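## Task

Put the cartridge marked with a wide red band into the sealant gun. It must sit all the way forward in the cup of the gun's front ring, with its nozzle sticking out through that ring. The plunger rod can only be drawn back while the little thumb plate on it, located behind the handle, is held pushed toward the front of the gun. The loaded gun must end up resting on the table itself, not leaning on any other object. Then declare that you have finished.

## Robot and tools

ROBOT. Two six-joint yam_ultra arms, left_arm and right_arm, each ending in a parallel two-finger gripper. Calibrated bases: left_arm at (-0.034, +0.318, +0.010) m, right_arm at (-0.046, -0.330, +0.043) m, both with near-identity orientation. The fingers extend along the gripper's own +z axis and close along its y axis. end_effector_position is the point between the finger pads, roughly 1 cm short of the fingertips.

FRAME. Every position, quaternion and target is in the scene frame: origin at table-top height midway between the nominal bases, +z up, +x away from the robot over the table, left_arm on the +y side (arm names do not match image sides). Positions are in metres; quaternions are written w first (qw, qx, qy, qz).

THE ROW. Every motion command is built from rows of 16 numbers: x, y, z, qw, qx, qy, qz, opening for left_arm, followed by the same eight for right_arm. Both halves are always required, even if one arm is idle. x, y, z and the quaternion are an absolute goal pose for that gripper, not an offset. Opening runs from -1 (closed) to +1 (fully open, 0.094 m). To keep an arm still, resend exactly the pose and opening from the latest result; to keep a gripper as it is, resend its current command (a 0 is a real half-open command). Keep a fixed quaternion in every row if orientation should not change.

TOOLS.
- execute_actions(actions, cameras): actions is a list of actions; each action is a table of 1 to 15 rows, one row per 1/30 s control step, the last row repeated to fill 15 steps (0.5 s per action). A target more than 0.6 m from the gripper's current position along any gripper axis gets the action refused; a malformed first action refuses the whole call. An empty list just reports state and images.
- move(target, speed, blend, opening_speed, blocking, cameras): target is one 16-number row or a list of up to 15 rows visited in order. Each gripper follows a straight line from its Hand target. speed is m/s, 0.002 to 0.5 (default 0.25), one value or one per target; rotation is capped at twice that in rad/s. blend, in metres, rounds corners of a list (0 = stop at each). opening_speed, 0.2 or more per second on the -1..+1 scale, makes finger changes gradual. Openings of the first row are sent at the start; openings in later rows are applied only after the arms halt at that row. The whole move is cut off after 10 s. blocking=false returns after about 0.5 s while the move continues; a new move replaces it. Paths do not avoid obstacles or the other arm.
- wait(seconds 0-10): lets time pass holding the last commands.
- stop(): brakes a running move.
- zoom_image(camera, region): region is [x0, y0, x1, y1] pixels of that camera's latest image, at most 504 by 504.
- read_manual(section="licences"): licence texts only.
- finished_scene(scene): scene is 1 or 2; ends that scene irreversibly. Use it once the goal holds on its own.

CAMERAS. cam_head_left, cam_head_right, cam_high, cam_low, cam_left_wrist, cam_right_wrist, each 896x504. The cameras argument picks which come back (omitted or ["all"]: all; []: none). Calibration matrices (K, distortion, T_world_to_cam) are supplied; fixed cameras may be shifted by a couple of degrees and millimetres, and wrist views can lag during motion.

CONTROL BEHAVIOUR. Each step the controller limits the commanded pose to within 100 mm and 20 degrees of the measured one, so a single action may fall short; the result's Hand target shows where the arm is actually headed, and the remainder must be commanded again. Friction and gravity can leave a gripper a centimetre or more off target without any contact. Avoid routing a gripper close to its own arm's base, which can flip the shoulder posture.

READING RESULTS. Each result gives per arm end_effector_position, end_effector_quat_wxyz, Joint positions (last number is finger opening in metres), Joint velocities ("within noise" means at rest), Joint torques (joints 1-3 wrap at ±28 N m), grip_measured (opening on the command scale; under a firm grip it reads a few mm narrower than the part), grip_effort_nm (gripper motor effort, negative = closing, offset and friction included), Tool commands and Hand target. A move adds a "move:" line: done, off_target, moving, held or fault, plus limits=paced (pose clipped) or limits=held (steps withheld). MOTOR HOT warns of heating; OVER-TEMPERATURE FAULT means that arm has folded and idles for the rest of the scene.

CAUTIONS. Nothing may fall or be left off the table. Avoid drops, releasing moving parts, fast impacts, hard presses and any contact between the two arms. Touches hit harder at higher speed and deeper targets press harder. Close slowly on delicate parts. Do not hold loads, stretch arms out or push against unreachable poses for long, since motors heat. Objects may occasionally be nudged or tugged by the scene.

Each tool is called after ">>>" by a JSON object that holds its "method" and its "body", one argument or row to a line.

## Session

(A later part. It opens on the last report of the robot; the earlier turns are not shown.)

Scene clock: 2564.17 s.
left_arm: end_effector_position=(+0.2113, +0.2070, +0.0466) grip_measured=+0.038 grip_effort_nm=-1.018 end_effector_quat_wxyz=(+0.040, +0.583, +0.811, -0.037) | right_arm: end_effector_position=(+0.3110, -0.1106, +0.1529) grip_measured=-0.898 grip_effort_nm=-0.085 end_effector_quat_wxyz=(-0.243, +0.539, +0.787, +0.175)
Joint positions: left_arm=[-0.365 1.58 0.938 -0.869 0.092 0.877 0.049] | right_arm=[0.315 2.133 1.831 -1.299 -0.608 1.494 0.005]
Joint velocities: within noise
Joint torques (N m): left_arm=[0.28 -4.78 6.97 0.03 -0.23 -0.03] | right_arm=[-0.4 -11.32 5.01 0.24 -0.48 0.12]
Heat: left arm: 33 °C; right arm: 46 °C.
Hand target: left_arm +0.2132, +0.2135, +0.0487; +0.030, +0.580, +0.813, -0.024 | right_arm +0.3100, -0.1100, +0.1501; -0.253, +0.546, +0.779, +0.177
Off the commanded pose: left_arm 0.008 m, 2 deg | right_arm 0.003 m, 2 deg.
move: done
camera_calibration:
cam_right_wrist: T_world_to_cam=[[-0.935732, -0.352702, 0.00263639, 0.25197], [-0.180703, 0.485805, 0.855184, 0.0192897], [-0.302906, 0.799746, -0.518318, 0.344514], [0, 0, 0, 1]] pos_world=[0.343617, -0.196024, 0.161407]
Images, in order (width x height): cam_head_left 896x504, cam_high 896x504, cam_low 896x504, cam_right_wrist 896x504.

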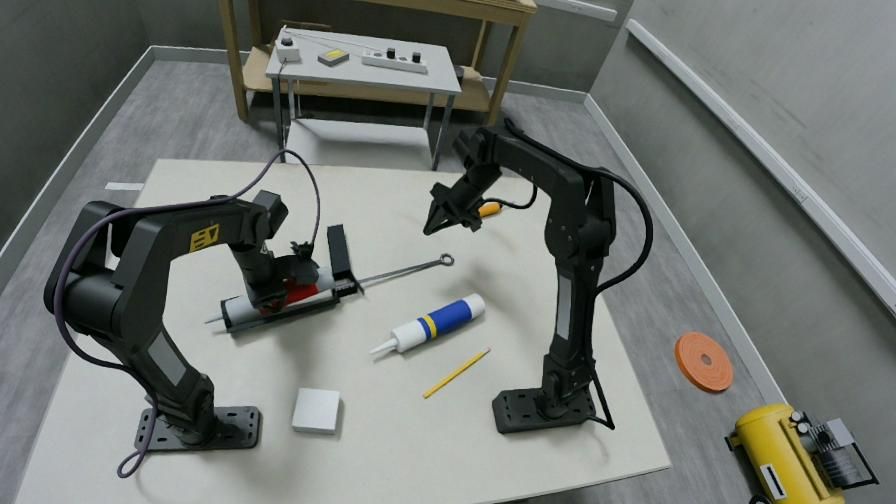

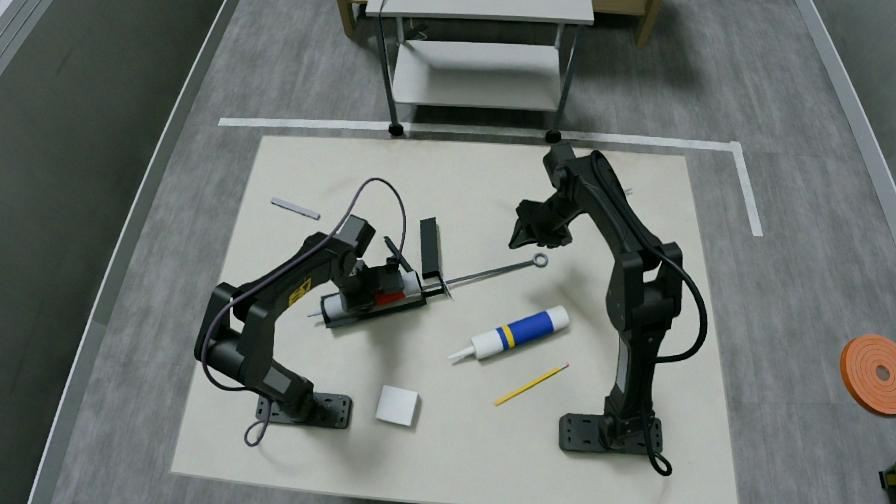

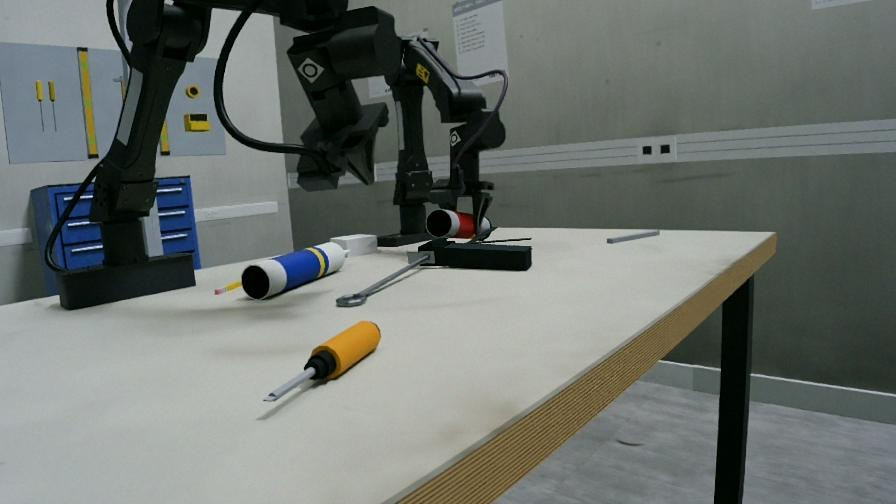

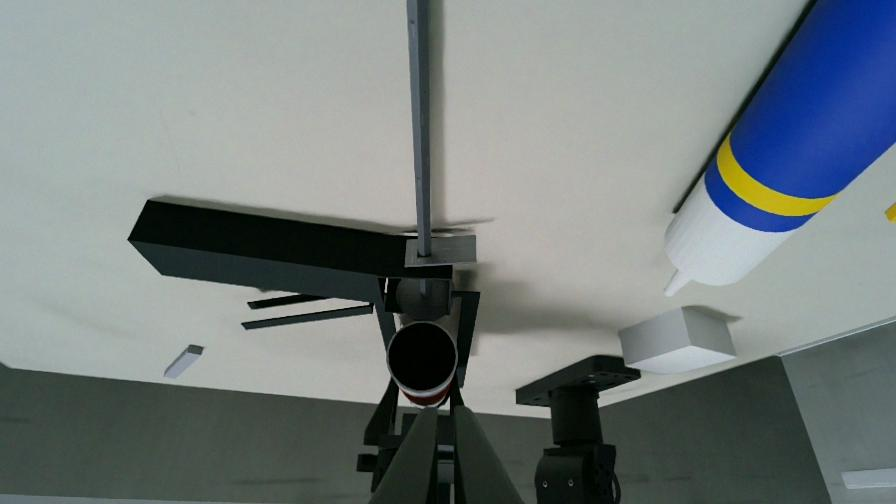

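>>> {"method": "move", "body": {
  "target": [0.2127,0.2160,0.0445,0.0142,0.5806,0.8140,-0.0101,-0.15,0.31,-0.11,0.15,-0.253,0.546,0.779,0.177,-0.9],
  "speed": 0.05,
  "cameras": ["cam_head_left","cam_high","cam_right_wrist","cam_low"]
}}

>>> {"method": "zoom_image", "body": {
  "camera": "cam_right_wrist",
  "region": [340, 220, 520, 420]
}}

>>> {"method": "zoom_image", "body": {
  "camera": "cam_high",
  "region": [290, 250, 450, 350]
}}

>>> {"method": "zoom_image", "body": {
  "camera": "cam_head_left",
  "region": [190, 230, 370, 350]
}}

Scene clock: 2591.07 s.
left_arm: end_effector_position=(+0.2112, +0.2089, +0.0441) grip_measured=+0.038 grip_effort_nm=-1.023 end_effector_quat_wxyz=(+0.034, +0.581, +0.812, -0.032) | right_arm: end_effector_position=(+0.3110, -0.1106, +0.1529) grip_measured=-0.898 grip_effort_nm=-0.085 end_effector_quat_wxyz=(-0.243, +0.539, +0.787, +0.175)
Joint positions: left_arm=[-0.369 1.589 0.938 -0.869 0.079 0.869 0.049] | right_arm=[0.315 2.133 1.831 -1.299 -0.608 1.494 0.005]
Joint velocities: within noise
Joint torques (N m): left_arm=[-0.53 -4.05 7.43 -0.05 -0.43 -0.15] | right_arm=[-0.4 -11.32 5.01 0.24 -0.48 0.12]
Heat: left arm: 32 °C; right arm: 46 °C.
Hand target: left_arm +0.2128, +0.2159, +0.0450; +0.016, +0.578, +0.816, -0.011 | right_arm +0.3100, -0.1100, +0.1501; -0.253, +0.546, +0.779, +0.177
Off the commanded pose: left_arm 0.007 m, 3 deg | right_arm 0.003 m, 2 deg.
move: off_target (left_arm)
camera_calibration:
cam_right_wrist: T_world_to_cam=[[-0.935732, -0.352702, 0.00263639, 0.25197], [-0.180703, 0.485805, 0.855184, 0.0192897], [-0.302906, 0.799746, -0.518318, 0.344514], [0, 0, 0, 1]] pos_world=[0.343617, -0.196024, 0.161407]
Images, in order (width x height): cam_head_left 896x504, cam_high 896x504, cam_low 896x504, cam_right_wrist 896x504.

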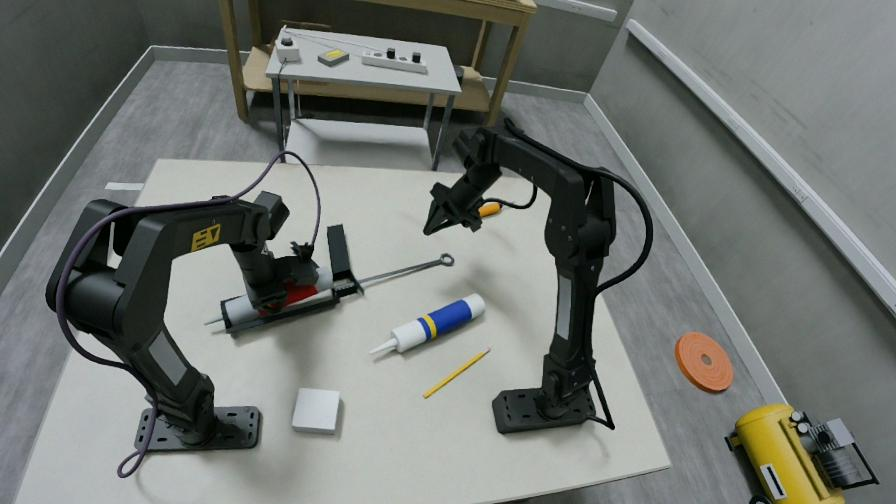

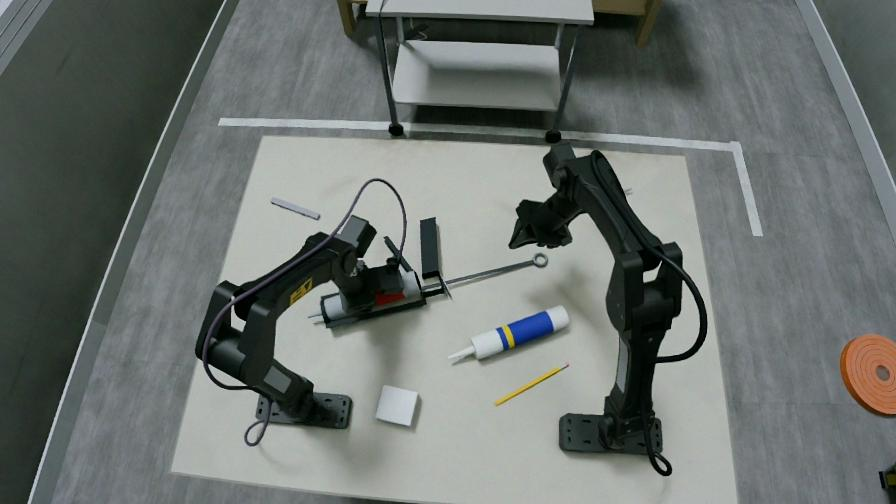

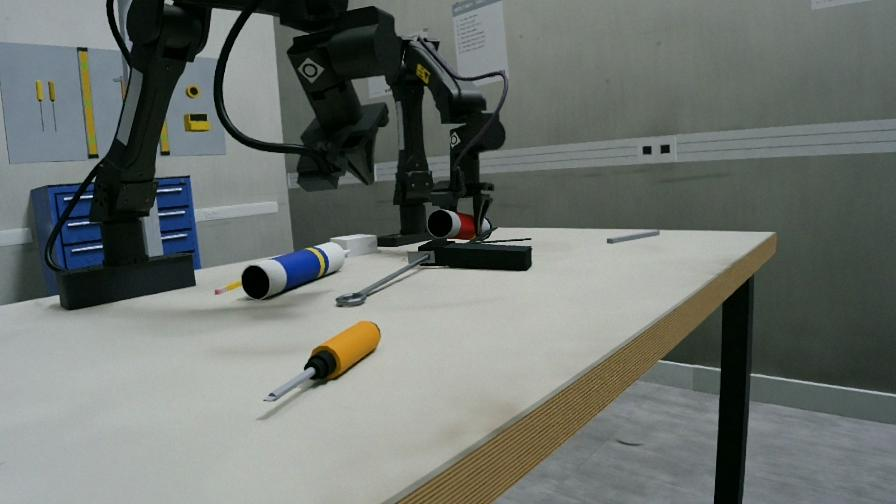

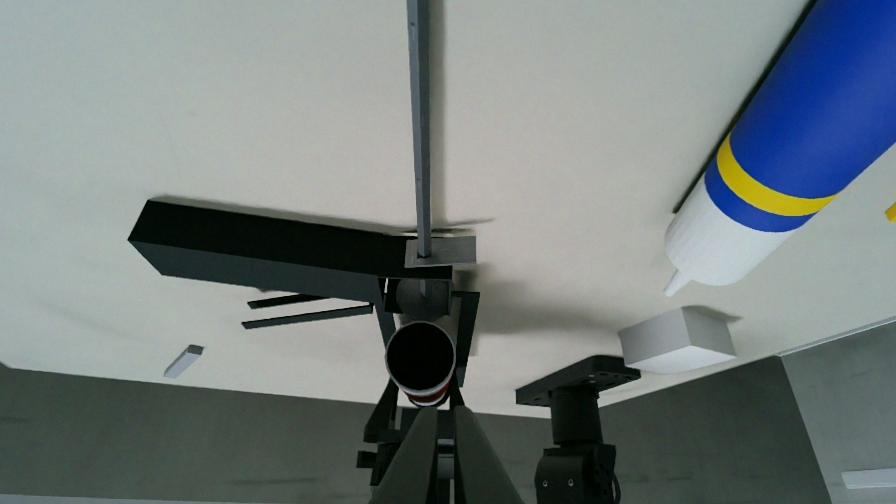

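Scaled by 2.520 from the camera's 896x504 image, which has a finer 1280x720 frame.

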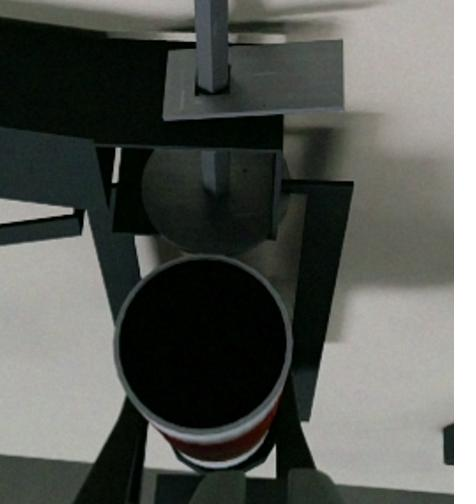

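Scaled by 3.150 from the camera's 896x504 image, which has a finer 1280x720 frame.

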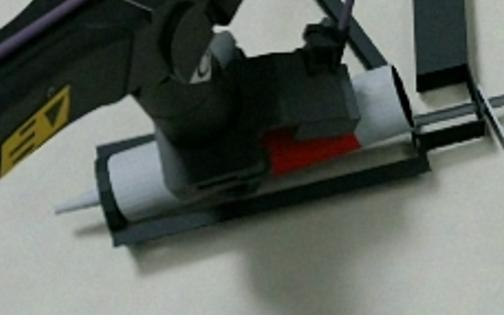

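Scaled by 2.800 from the camera's 896x504 image, which has a finer 1280x720 frame.

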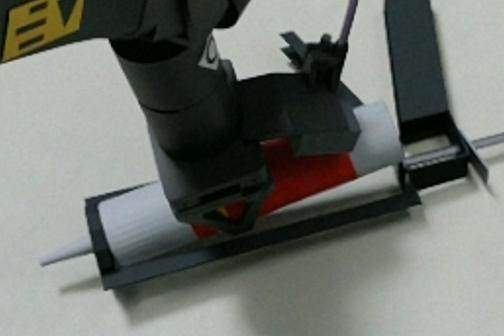

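>>> {"method": "move", "body": {
  "target": [0.2060,0.2190,0.0415,0.0,0.5807,0.8141,0.0,-0.15,0.31,-0.11,0.15,-0.253,0.546,0.779,0.177,-0.9],
  "speed": 0.05,
  "cameras": ["cam_head_left","cam_high","cam_right_wrist","cam_low"]
}}

>>> {"method": "zoom_image", "body": {
  "camera": "cam_right_wrist",
  "region": [340, 220, 520, 420]
}}

>>> {"method": "zoom_image", "body": {
  "camera": "cam_high",
  "region": [290, 250, 450, 350]
}}

>>> {"method": "zoom_image", "body": {
  "camera": "cam_head_left",
  "region": [190, 230, 370, 350]
}}

Scene clock: 2612.93 s.
left_arm: end_effector_position=(+0.2110, +0.2089, +0.0437) grip_measured=+0.038 grip_effort_nm=-1.018 end_effector_quat_wxyz=(+0.030, +0.582, +0.813, -0.019) | right_arm: end_effector_position=(+0.3110, -0.1106, +0.1529) grip_measured=-0.898 grip_effort_nm=-0.085 end_effector_quat_wxyz=(-0.243, +0.539, +0.787, +0.175)
Joint positions: left_arm=[-0.387 1.589 0.938 -0.869 0.051 0.852 0.049] | right_arm=[0.315 2.133 1.831 -1.299 -0.608 1.494 0.005]
Joint velocities: within noise
Joint torques (N m): left_arm=[-0.7 -4.16 6.37 -0.14 -0.44 -0.08] | right_arm=[-0.4 -11.3 5.01 0.24 -0.48 0.12]
Heat: left arm: 32 °C; right arm: 46 °C.
Hand target: left_arm +0.2061, +0.2189, +0.0420; +0.001, +0.580, +0.815, +0.000 | right_arm +0.3100, -0.1100, +0.1501; -0.253, +0.546, +0.779, +0.177
Off the commanded pose: left_arm 0.011 m, 4 deg | right_arm 0.003 m, 2 deg.
move: off_target (left_arm)
camera_calibration:
cam_right_wrist: T_world_to_cam=[[-0.935732, -0.352702, 0.00263639, 0.25197], [-0.180703, 0.485805, 0.855184, 0.0192897], [-0.302906, 0.799746, -0.518318, 0.344514], [0, 0, 0, 1]] pos_world=[0.343617, -0.196024, 0.161407]
Images, in order (width x height): cam_head_left 896x504, cam_high 896x504, cam_low 896x504, cam_right_wrist 896x504.

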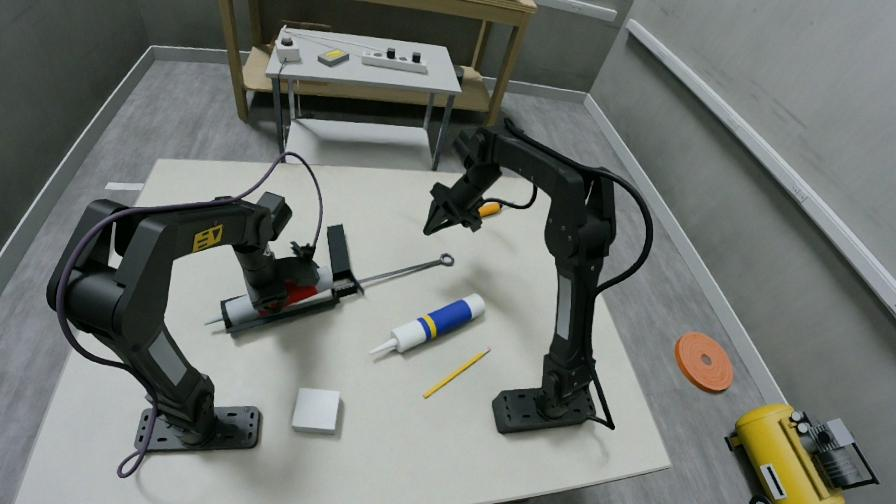

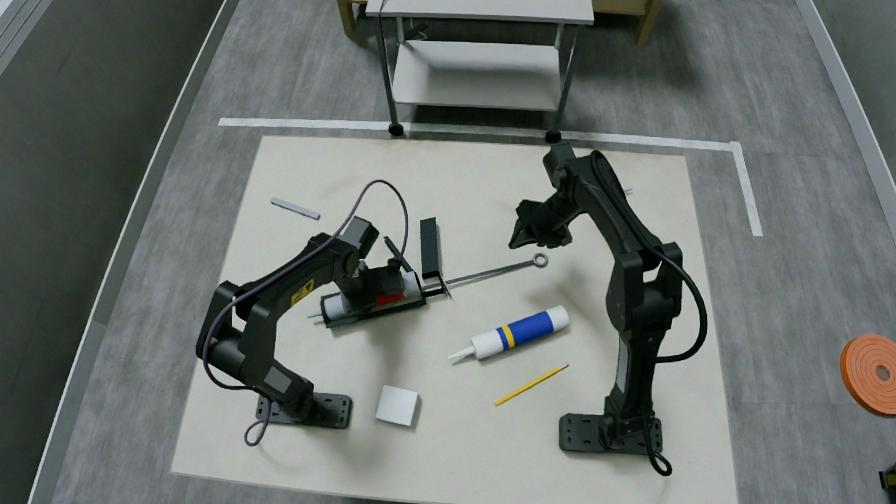

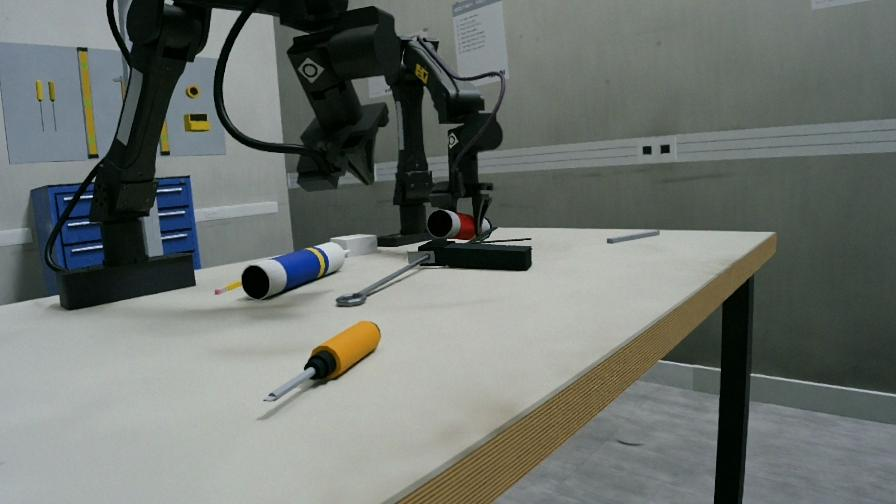

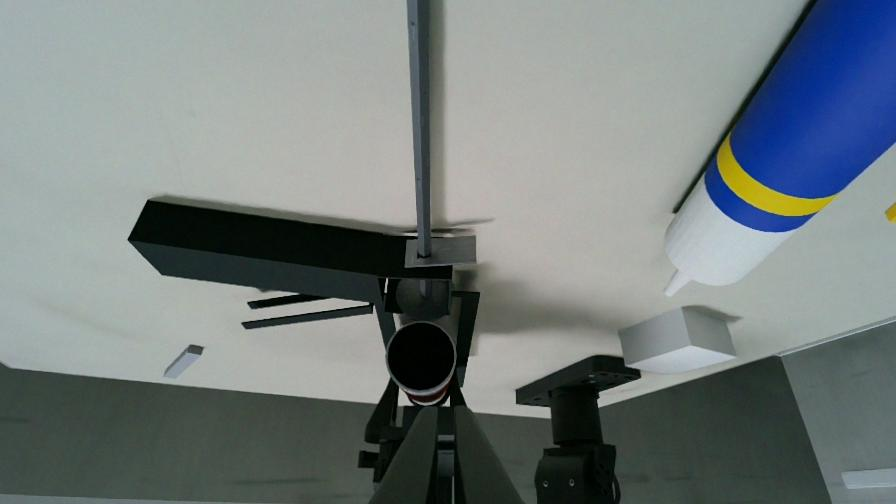

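Scaled by 2.520 from the camera's 896x504 image, which has a finer 1280x720 frame.

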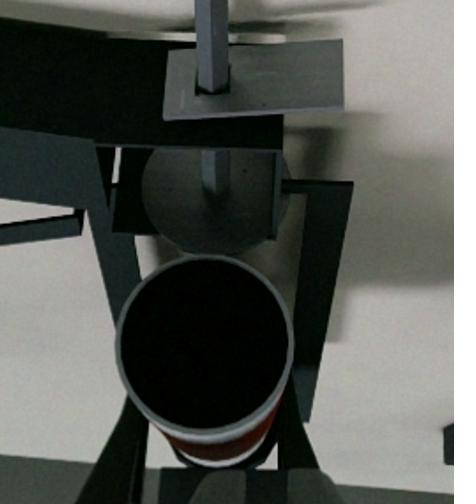

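Scaled by 3.150 from the camera's 896x504 image, which has a finer 1280x720 frame.

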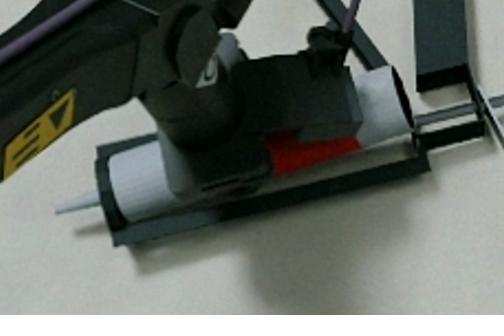

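Scaled by 2.800 from the camera's 896x504 image, which has a finer 1280x720 frame.

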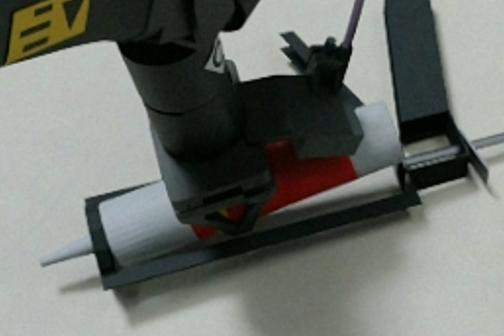

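>>> {"method": "zoom_image", "body": {
  "camera": "cam_low",
  "region": [410, 180, 550, 280]
}}

>>> {"method": "zoom_image", "body": {
  "camera": "cam_high",
  "region": [300, 280, 370, 335]
}}

>>> {"method": "zoom_image", "body": {
  "camera": "cam_head_right",
  "region": [210, 270, 280, 330]
}}

Scaled by 3.600 from the camera's 896x504 image, which has a finer 1280x720 frame.

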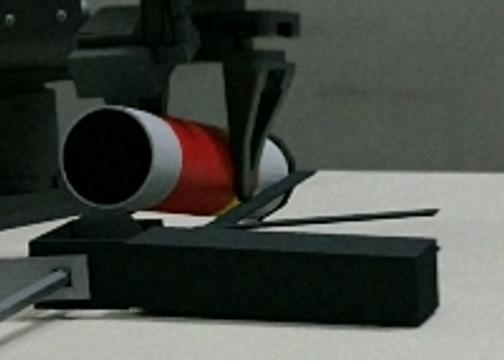

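Scaled by 7.200 from the camera's 896x504 image, which has a finer 1280x720 frame.

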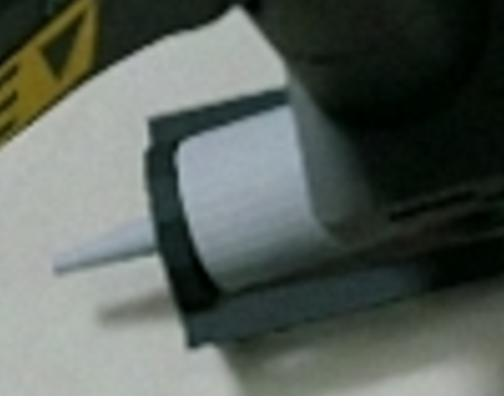

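This scene's latest camera images include none from cam_head_right. They are from: cam_head_left, cam_high, cam_low, cam_right_wrist. cam_head_right's image comes with the result of a call that names it in "cameras".

>>> {"method": "execute_actions", "body": {
  "actions": []
}}

>>> {"method": "zoom_image", "body": {
  "camera": "cam_head_left",
  "region": [200, 285, 260, 340]
}}

>>> {"method": "zoom_image", "body": {
  "camera": "cam_head_right",
  "region": [215, 275, 275, 330]
}}

>>> {"method": "zoom_image", "body": {
  "camera": "cam_low",
  "region": [470, 200, 510, 250]
}}

Scene clock: 2754.47 s.
left_arm: end_effector_position=(+0.2110, +0.2089, +0.0437) grip_measured=+0.038 grip_effort_nm=-1.018 end_effector_quat_wxyz=(+0.030, +0.582, +0.813, -0.019) | right_arm: end_effector_position=(+0.3110, -0.1106, +0.1529) grip_measured=-0.898 grip_effort_nm=-0.085 end_effector_quat_wxyz=(-0.243, +0.539, +0.787, +0.175)
Joint positions: left_arm=[-0.387 1.589 0.938 -0.869 0.051 0.852 0.049] | right_arm=[0.315 2.133 1.831 -1.299 -0.608 1.494 0.005]
Joint velocities: within noise
Joint torques (N m): left_arm=[-0.62 -4.23 6.3 -0.16 -0.48 -0.09] | right_arm=[-0.4 -11.32 5.03 0.24 -0.48 0.12]
Heat: left arm: 31 °C; right arm: 46 °C.
Hand target: left_arm +0.2061, +0.2189, +0.0420; +0.001, +0.580, +0.815, +0.000 | right_arm +0.3100, -0.1100, +0.1501; -0.253, +0.546, +0.779, +0.177
Tool commands: left_gripper/opening=-0.15 right_gripper/opening=-0.9
Off the commanded pose: left_arm 0.011 m, 4 deg | right_arm 0.003 m, 2 deg.
camera_calibration:
cam_left_wrist: T_world_to_cam=[[-0.94324, -0.331927, -0.0110976, 0.267593], [-0.307902, 0.861468, 0.403818, -0.0976537], [-0.124478, 0.384315, -0.914772, 0.0745479], [0, 0, 0, 1]] pos_world=[0.231616, 0.144297, 0.110598]
cam_right_wrist: T_world_to_cam=[[-0.935732, -0.352702, 0.00263639, 0.25197], [-0.180703, 0.485805, 0.855184, 0.0192897], [-0.302906, 0.799746, -0.518318, 0.344514], [0, 0, 0, 1]] pos_world=[0.343617, -0.196024, 0.161407]

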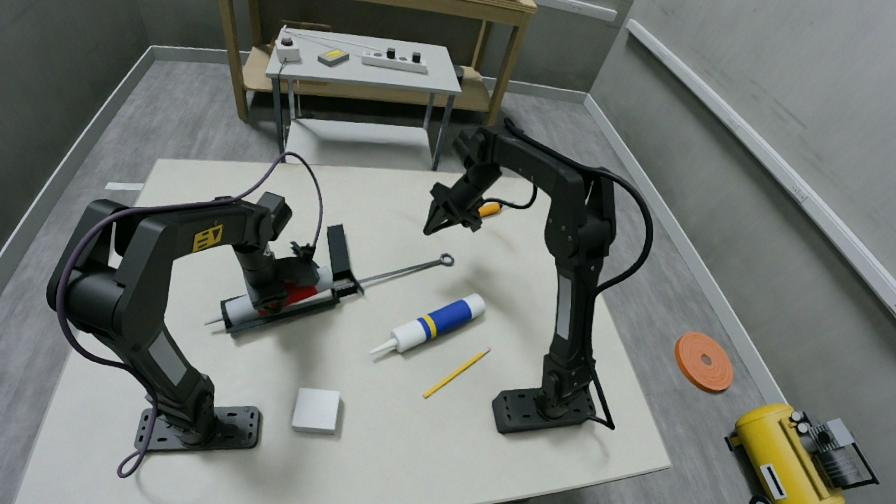

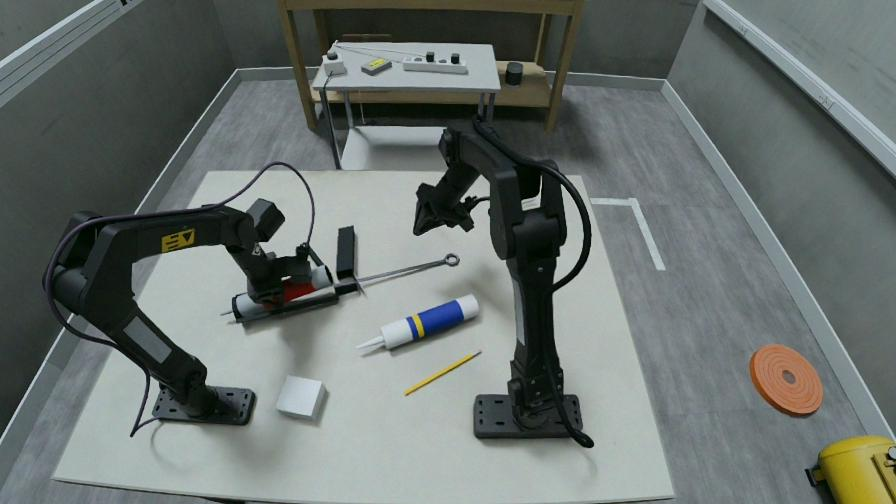

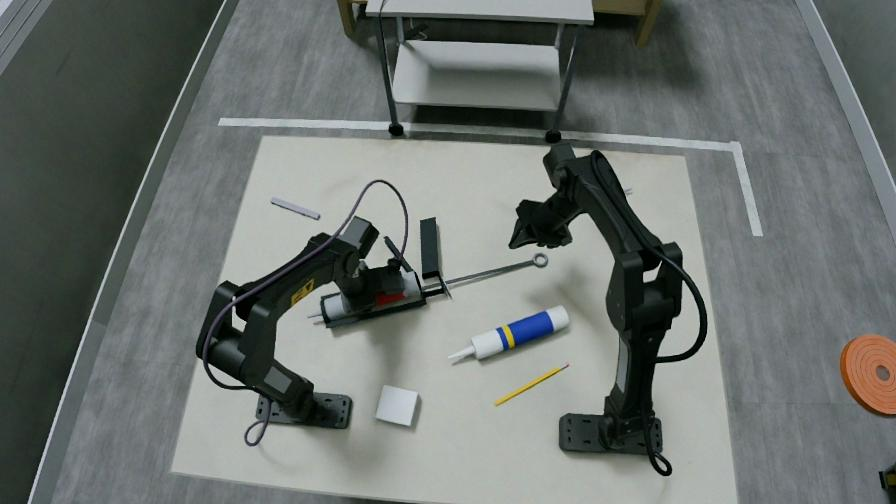

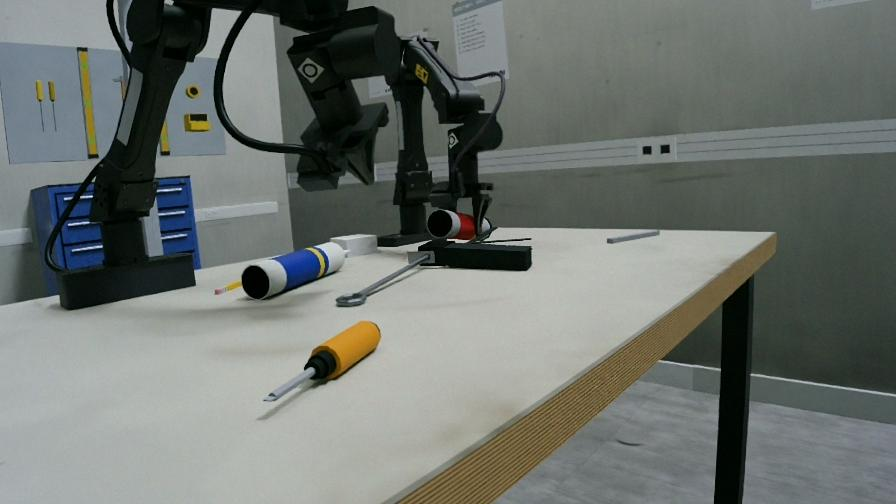

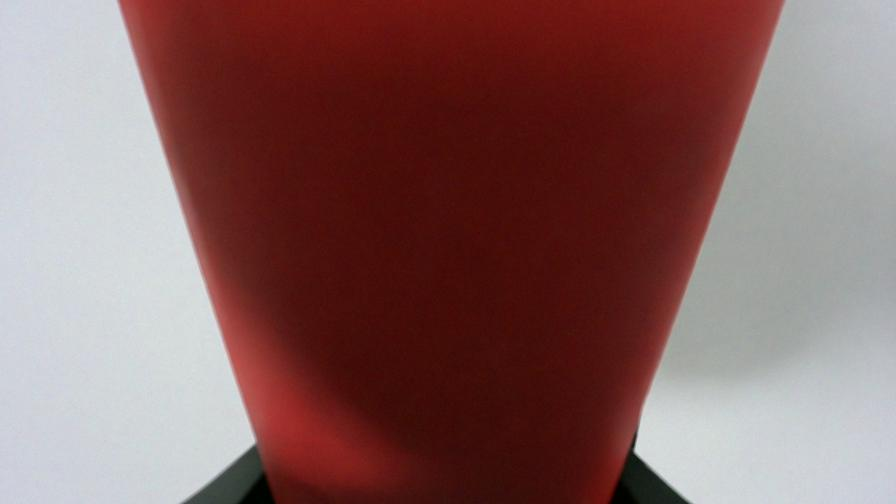

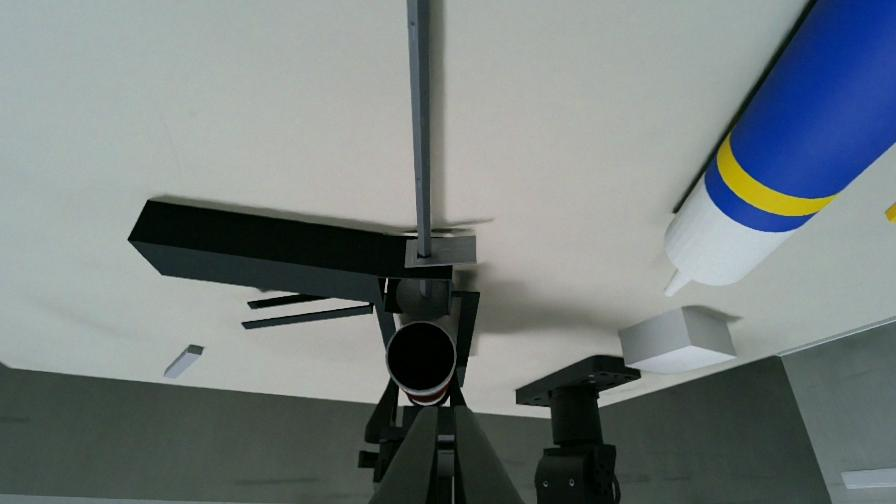

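Scaled by 8.400 from the camera's 896x504 image, which has a finer 1280x720 frame.

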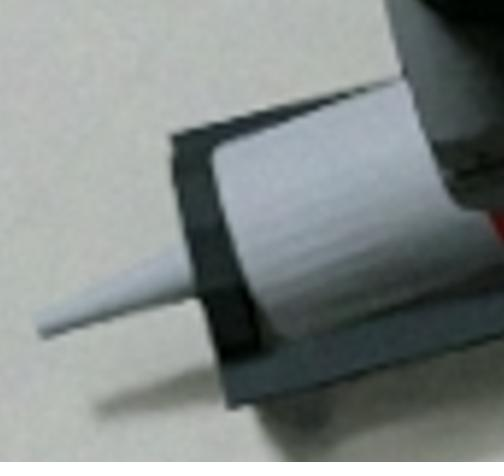

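Scaled by 8.400 from the camera's 896x504 image, which has a finer 1280x720 frame.

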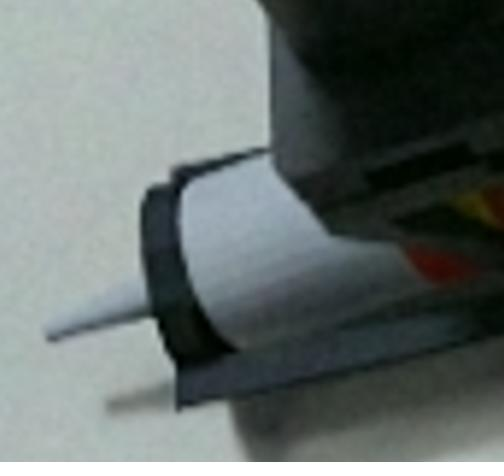

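Scaled by 10.080 from the camera's 896x504 image, which has a finer 1280x720 frame.

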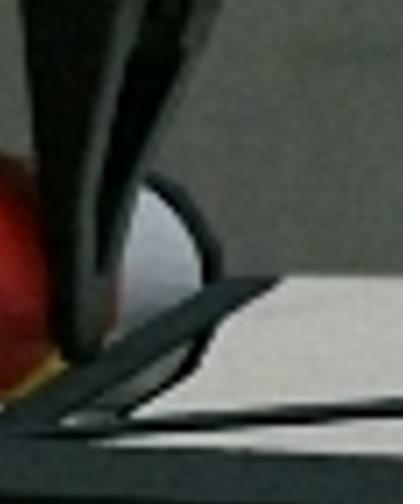

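>>> {"method": "move", "body": {
  "target": [
    [0.2100,0.2190,0.049,0.0142,0.5806,0.8140,-0.0101,-0.15,0.31,-0.11,0.15,-0.253,0.546,0.779,0.177,-0.9],
    [0.2090,0.2220,0.053,0.0142,0.5806,0.8140,-0.0101,-0.15,0.31,-0.11,0.15,-0.253,0.546,0.779,0.177,-0.9]
  ],
  "speed": 0.05,
  "cameras": ["cam_high","cam_head_left"]
}}

>>> {"method": "zoom_image", "body": {
  "camera": "cam_head_left",
  "region": [200, 285, 260, 340]
}}

Scene clock: 2773.00 s.
left_arm: end_effector_position=(+0.2126, +0.2127, +0.0437) grip_measured=+0.038 grip_effort_nm=-1.018 end_effector_quat_wxyz=(+0.031, +0.584, +0.811, -0.018) | right_arm: end_effector_position=(+0.3110, -0.1106, +0.1529) grip_measured=-0.898 grip_effort_nm=-0.090 end_effector_quat_wxyz=(-0.243, +0.539, +0.787, +0.175)
Joint positions: left_arm=[-0.372 1.589 0.938 -0.869 0.051 0.872 0.049] | right_arm=[0.315 2.133 1.831 -1.299 -0.608 1.494 0.005]
Joint velocities: within noise
Joint torques (N m): left_arm=[0.88 -6.37 7.79 -0.32 -0.19 0.16] | right_arm=[-0.42 -11.32 5.01 0.24 -0.47 0.12]
Heat: left arm: 30 °C; right arm: 46 °C.
Hand target: left_arm +0.2102, +0.2212, +0.0527; +0.017, +0.584, +0.811, -0.010 | right_arm +0.3100, -0.1100, +0.1501; -0.253, +0.546, +0.779, +0.177
Off the commanded pose: left_arm 0.014 m, 2 deg | right_arm 0.003 m, 2 deg.
move: off_target (left_arm)
Images, in order (width x height): cam_head_left 896x504, cam_high 896x504.

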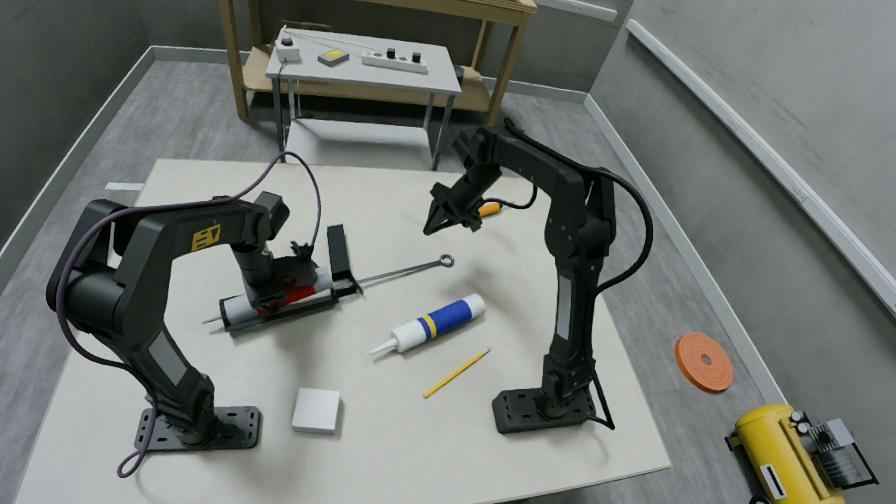

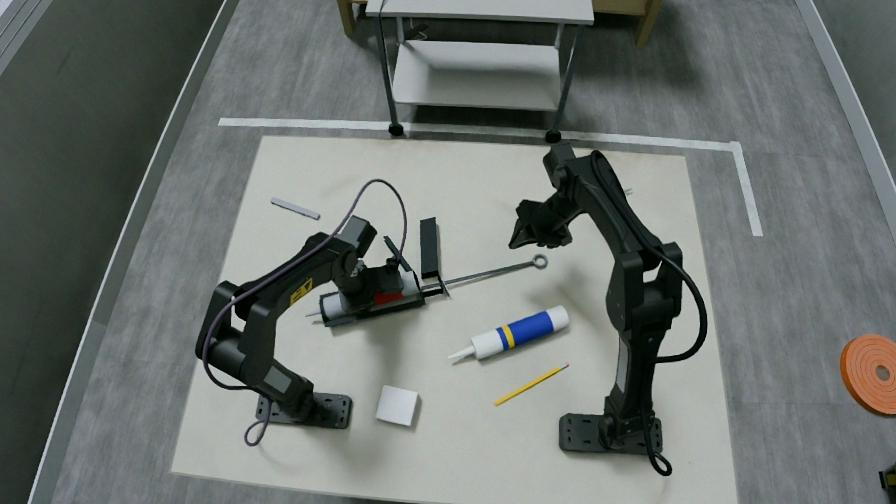

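Scaled by 8.400 from the camera's 896x504 image, which has a finer 1280x720 frame.

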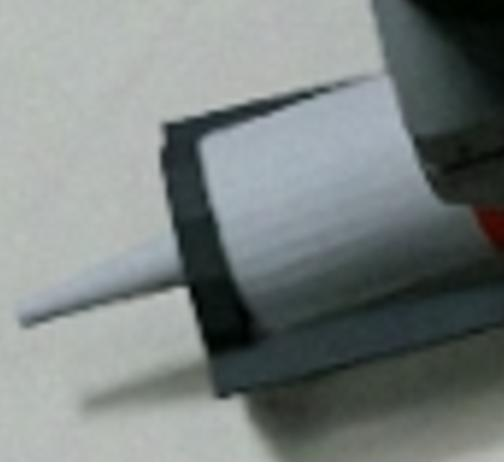

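>>> {"method": "move", "body": {
  "target": [
    [0.2170,0.2080,0.0490,0.0710,0.5785,0.8110,-0.0506,-0.15,0.31,-0.11,0.15,-0.253,0.546,0.779,0.177,-0.9]
  ],
  "speed": 0.05,
  "cameras": ["cam_high","cam_head_left","cam_head_right","cam_right_wrist","cam_low"]
}}

>>> {"method": "zoom_image", "body": {
  "camera": "cam_head_left",
  "region": [200, 285, 260, 340]
}}

>>> {"method": "zoom_image", "body": {
  "camera": "cam_low",
  "region": [410, 180, 550, 280]
}}

>>> {"method": "zoom_image", "body": {
  "camera": "cam_right_wrist",
  "region": [340, 220, 520, 420]
}}

Scene clock: 2873.23 s.
left_arm: end_effector_position=(+0.2136, +0.2145, +0.0398) grip_measured=+0.038 grip_effort_nm=-1.018 end_effector_quat_wxyz=(+0.041, +0.578, +0.814, -0.039) | right_arm: end_effector_position=(+0.3110, -0.1106, +0.1529) grip_measured=-0.898 grip_effort_nm=-0.085 end_effector_quat_wxyz=(-0.243, +0.539, +0.787, +0.175)
Joint positions: left_arm=[-0.333 1.589 0.918 -0.842 0.097 0.895 0.049] | right_arm=[0.315 2.133 1.831 -1.299 -0.608 1.494 0.005]
Joint velocities: within noise
Joint torques (N m): left_arm=[0.62 -8.25 5.07 0.33 0.34 0.12] | right_arm=[-0.4 -11.33 5.03 0.24 -0.48 0.12]
Heat: left arm: 32 °C; right arm: 46 °C.
Hand target: left_arm +0.2166, +0.2097, +0.0487; +0.068, +0.579, +0.811, -0.047 | right_arm +0.3100, -0.1100, +0.1501; -0.253, +0.546, +0.779, +0.177
Off the commanded pose: left_arm 0.012 m, 4 deg | right_arm 0.003 m, 2 deg.
move: off_target (left_arm)
camera_calibration:
cam_right_wrist: T_world_to_cam=[[-0.935732, -0.352702, 0.00263639, 0.25197], [-0.180703, 0.485805, 0.855184, 0.0192897], [-0.302906, 0.799746, -0.518318, 0.344514], [0, 0, 0, 1]] pos_world=[0.343617, -0.196024, 0.161407]
Images, in order (width x height): cam_head_left 896x504, cam_head_right 896x504, cam_high 896x504, cam_low 896x504, cam_right_wrist 896x504.

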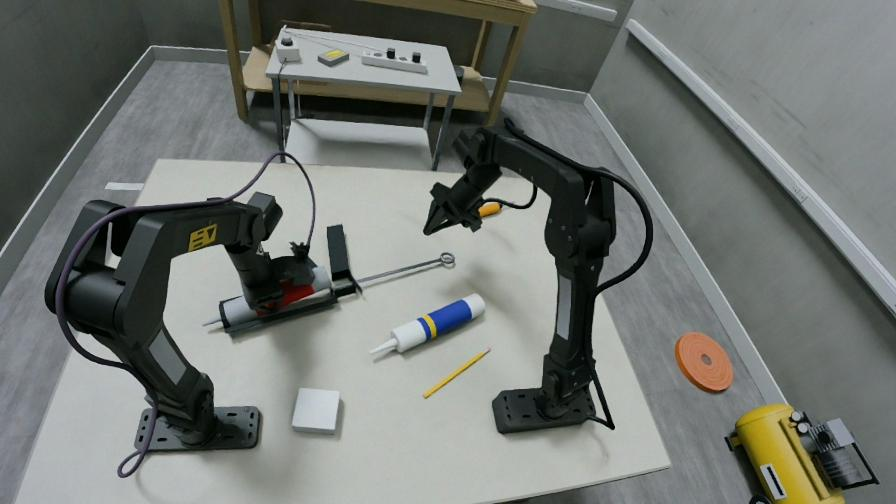

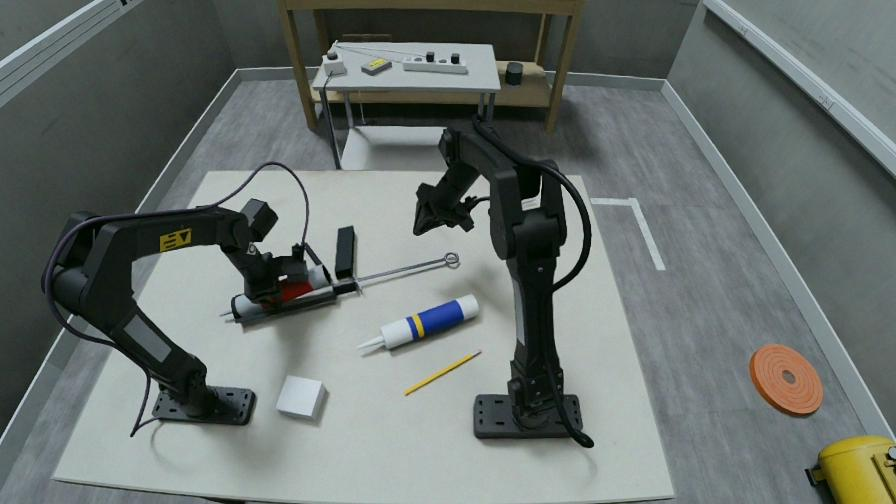

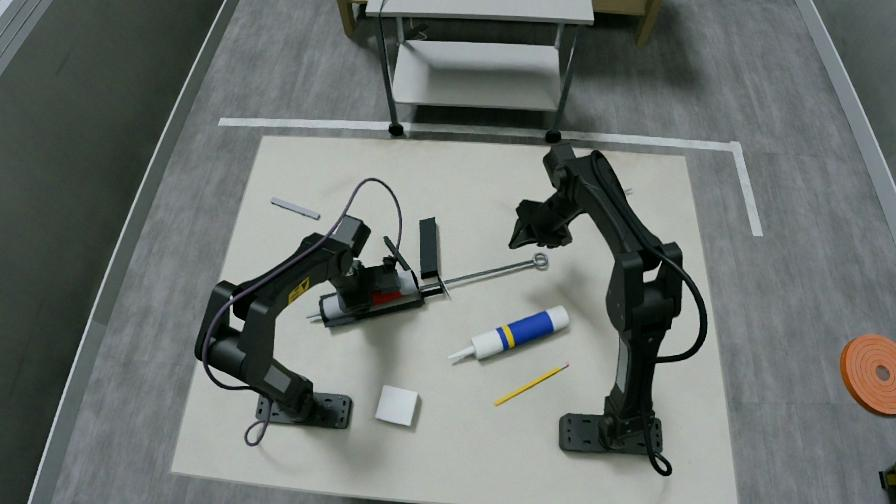

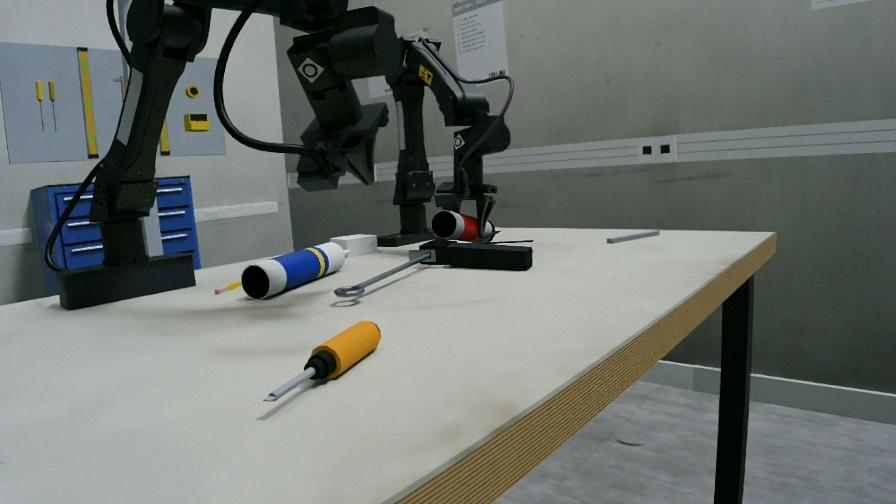

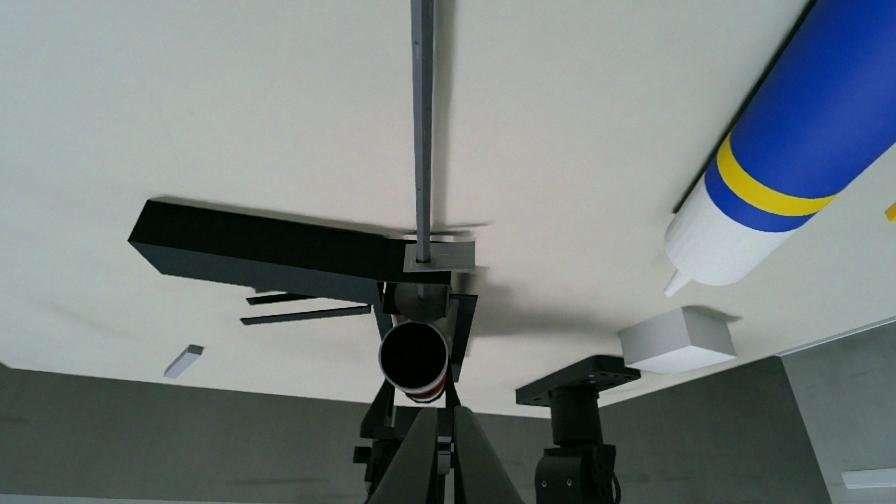

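Scaled by 8.400 from the camera's 896x504 image, which has a finer 1280x720 frame.

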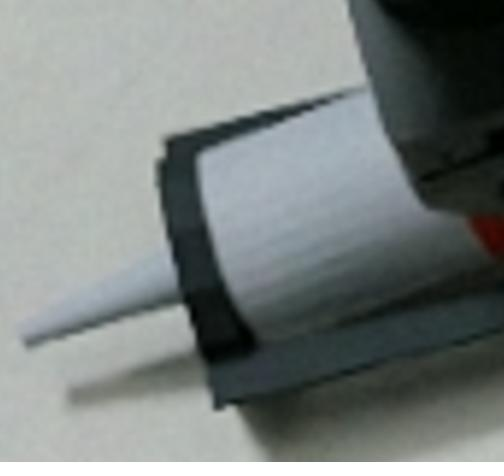

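Scaled by 3.600 from the camera's 896x504 image, which has a finer 1280x720 frame.

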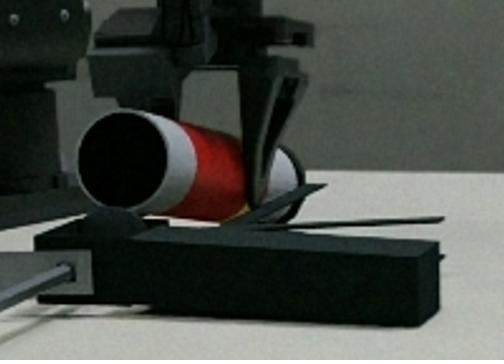

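Scaled by 2.520 from the camera's 896x504 image, which has a finer 1280x720 frame.

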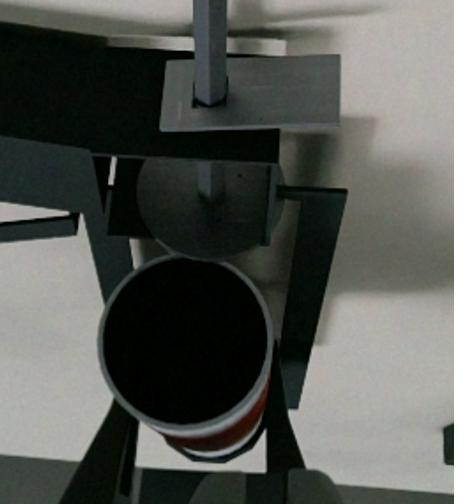

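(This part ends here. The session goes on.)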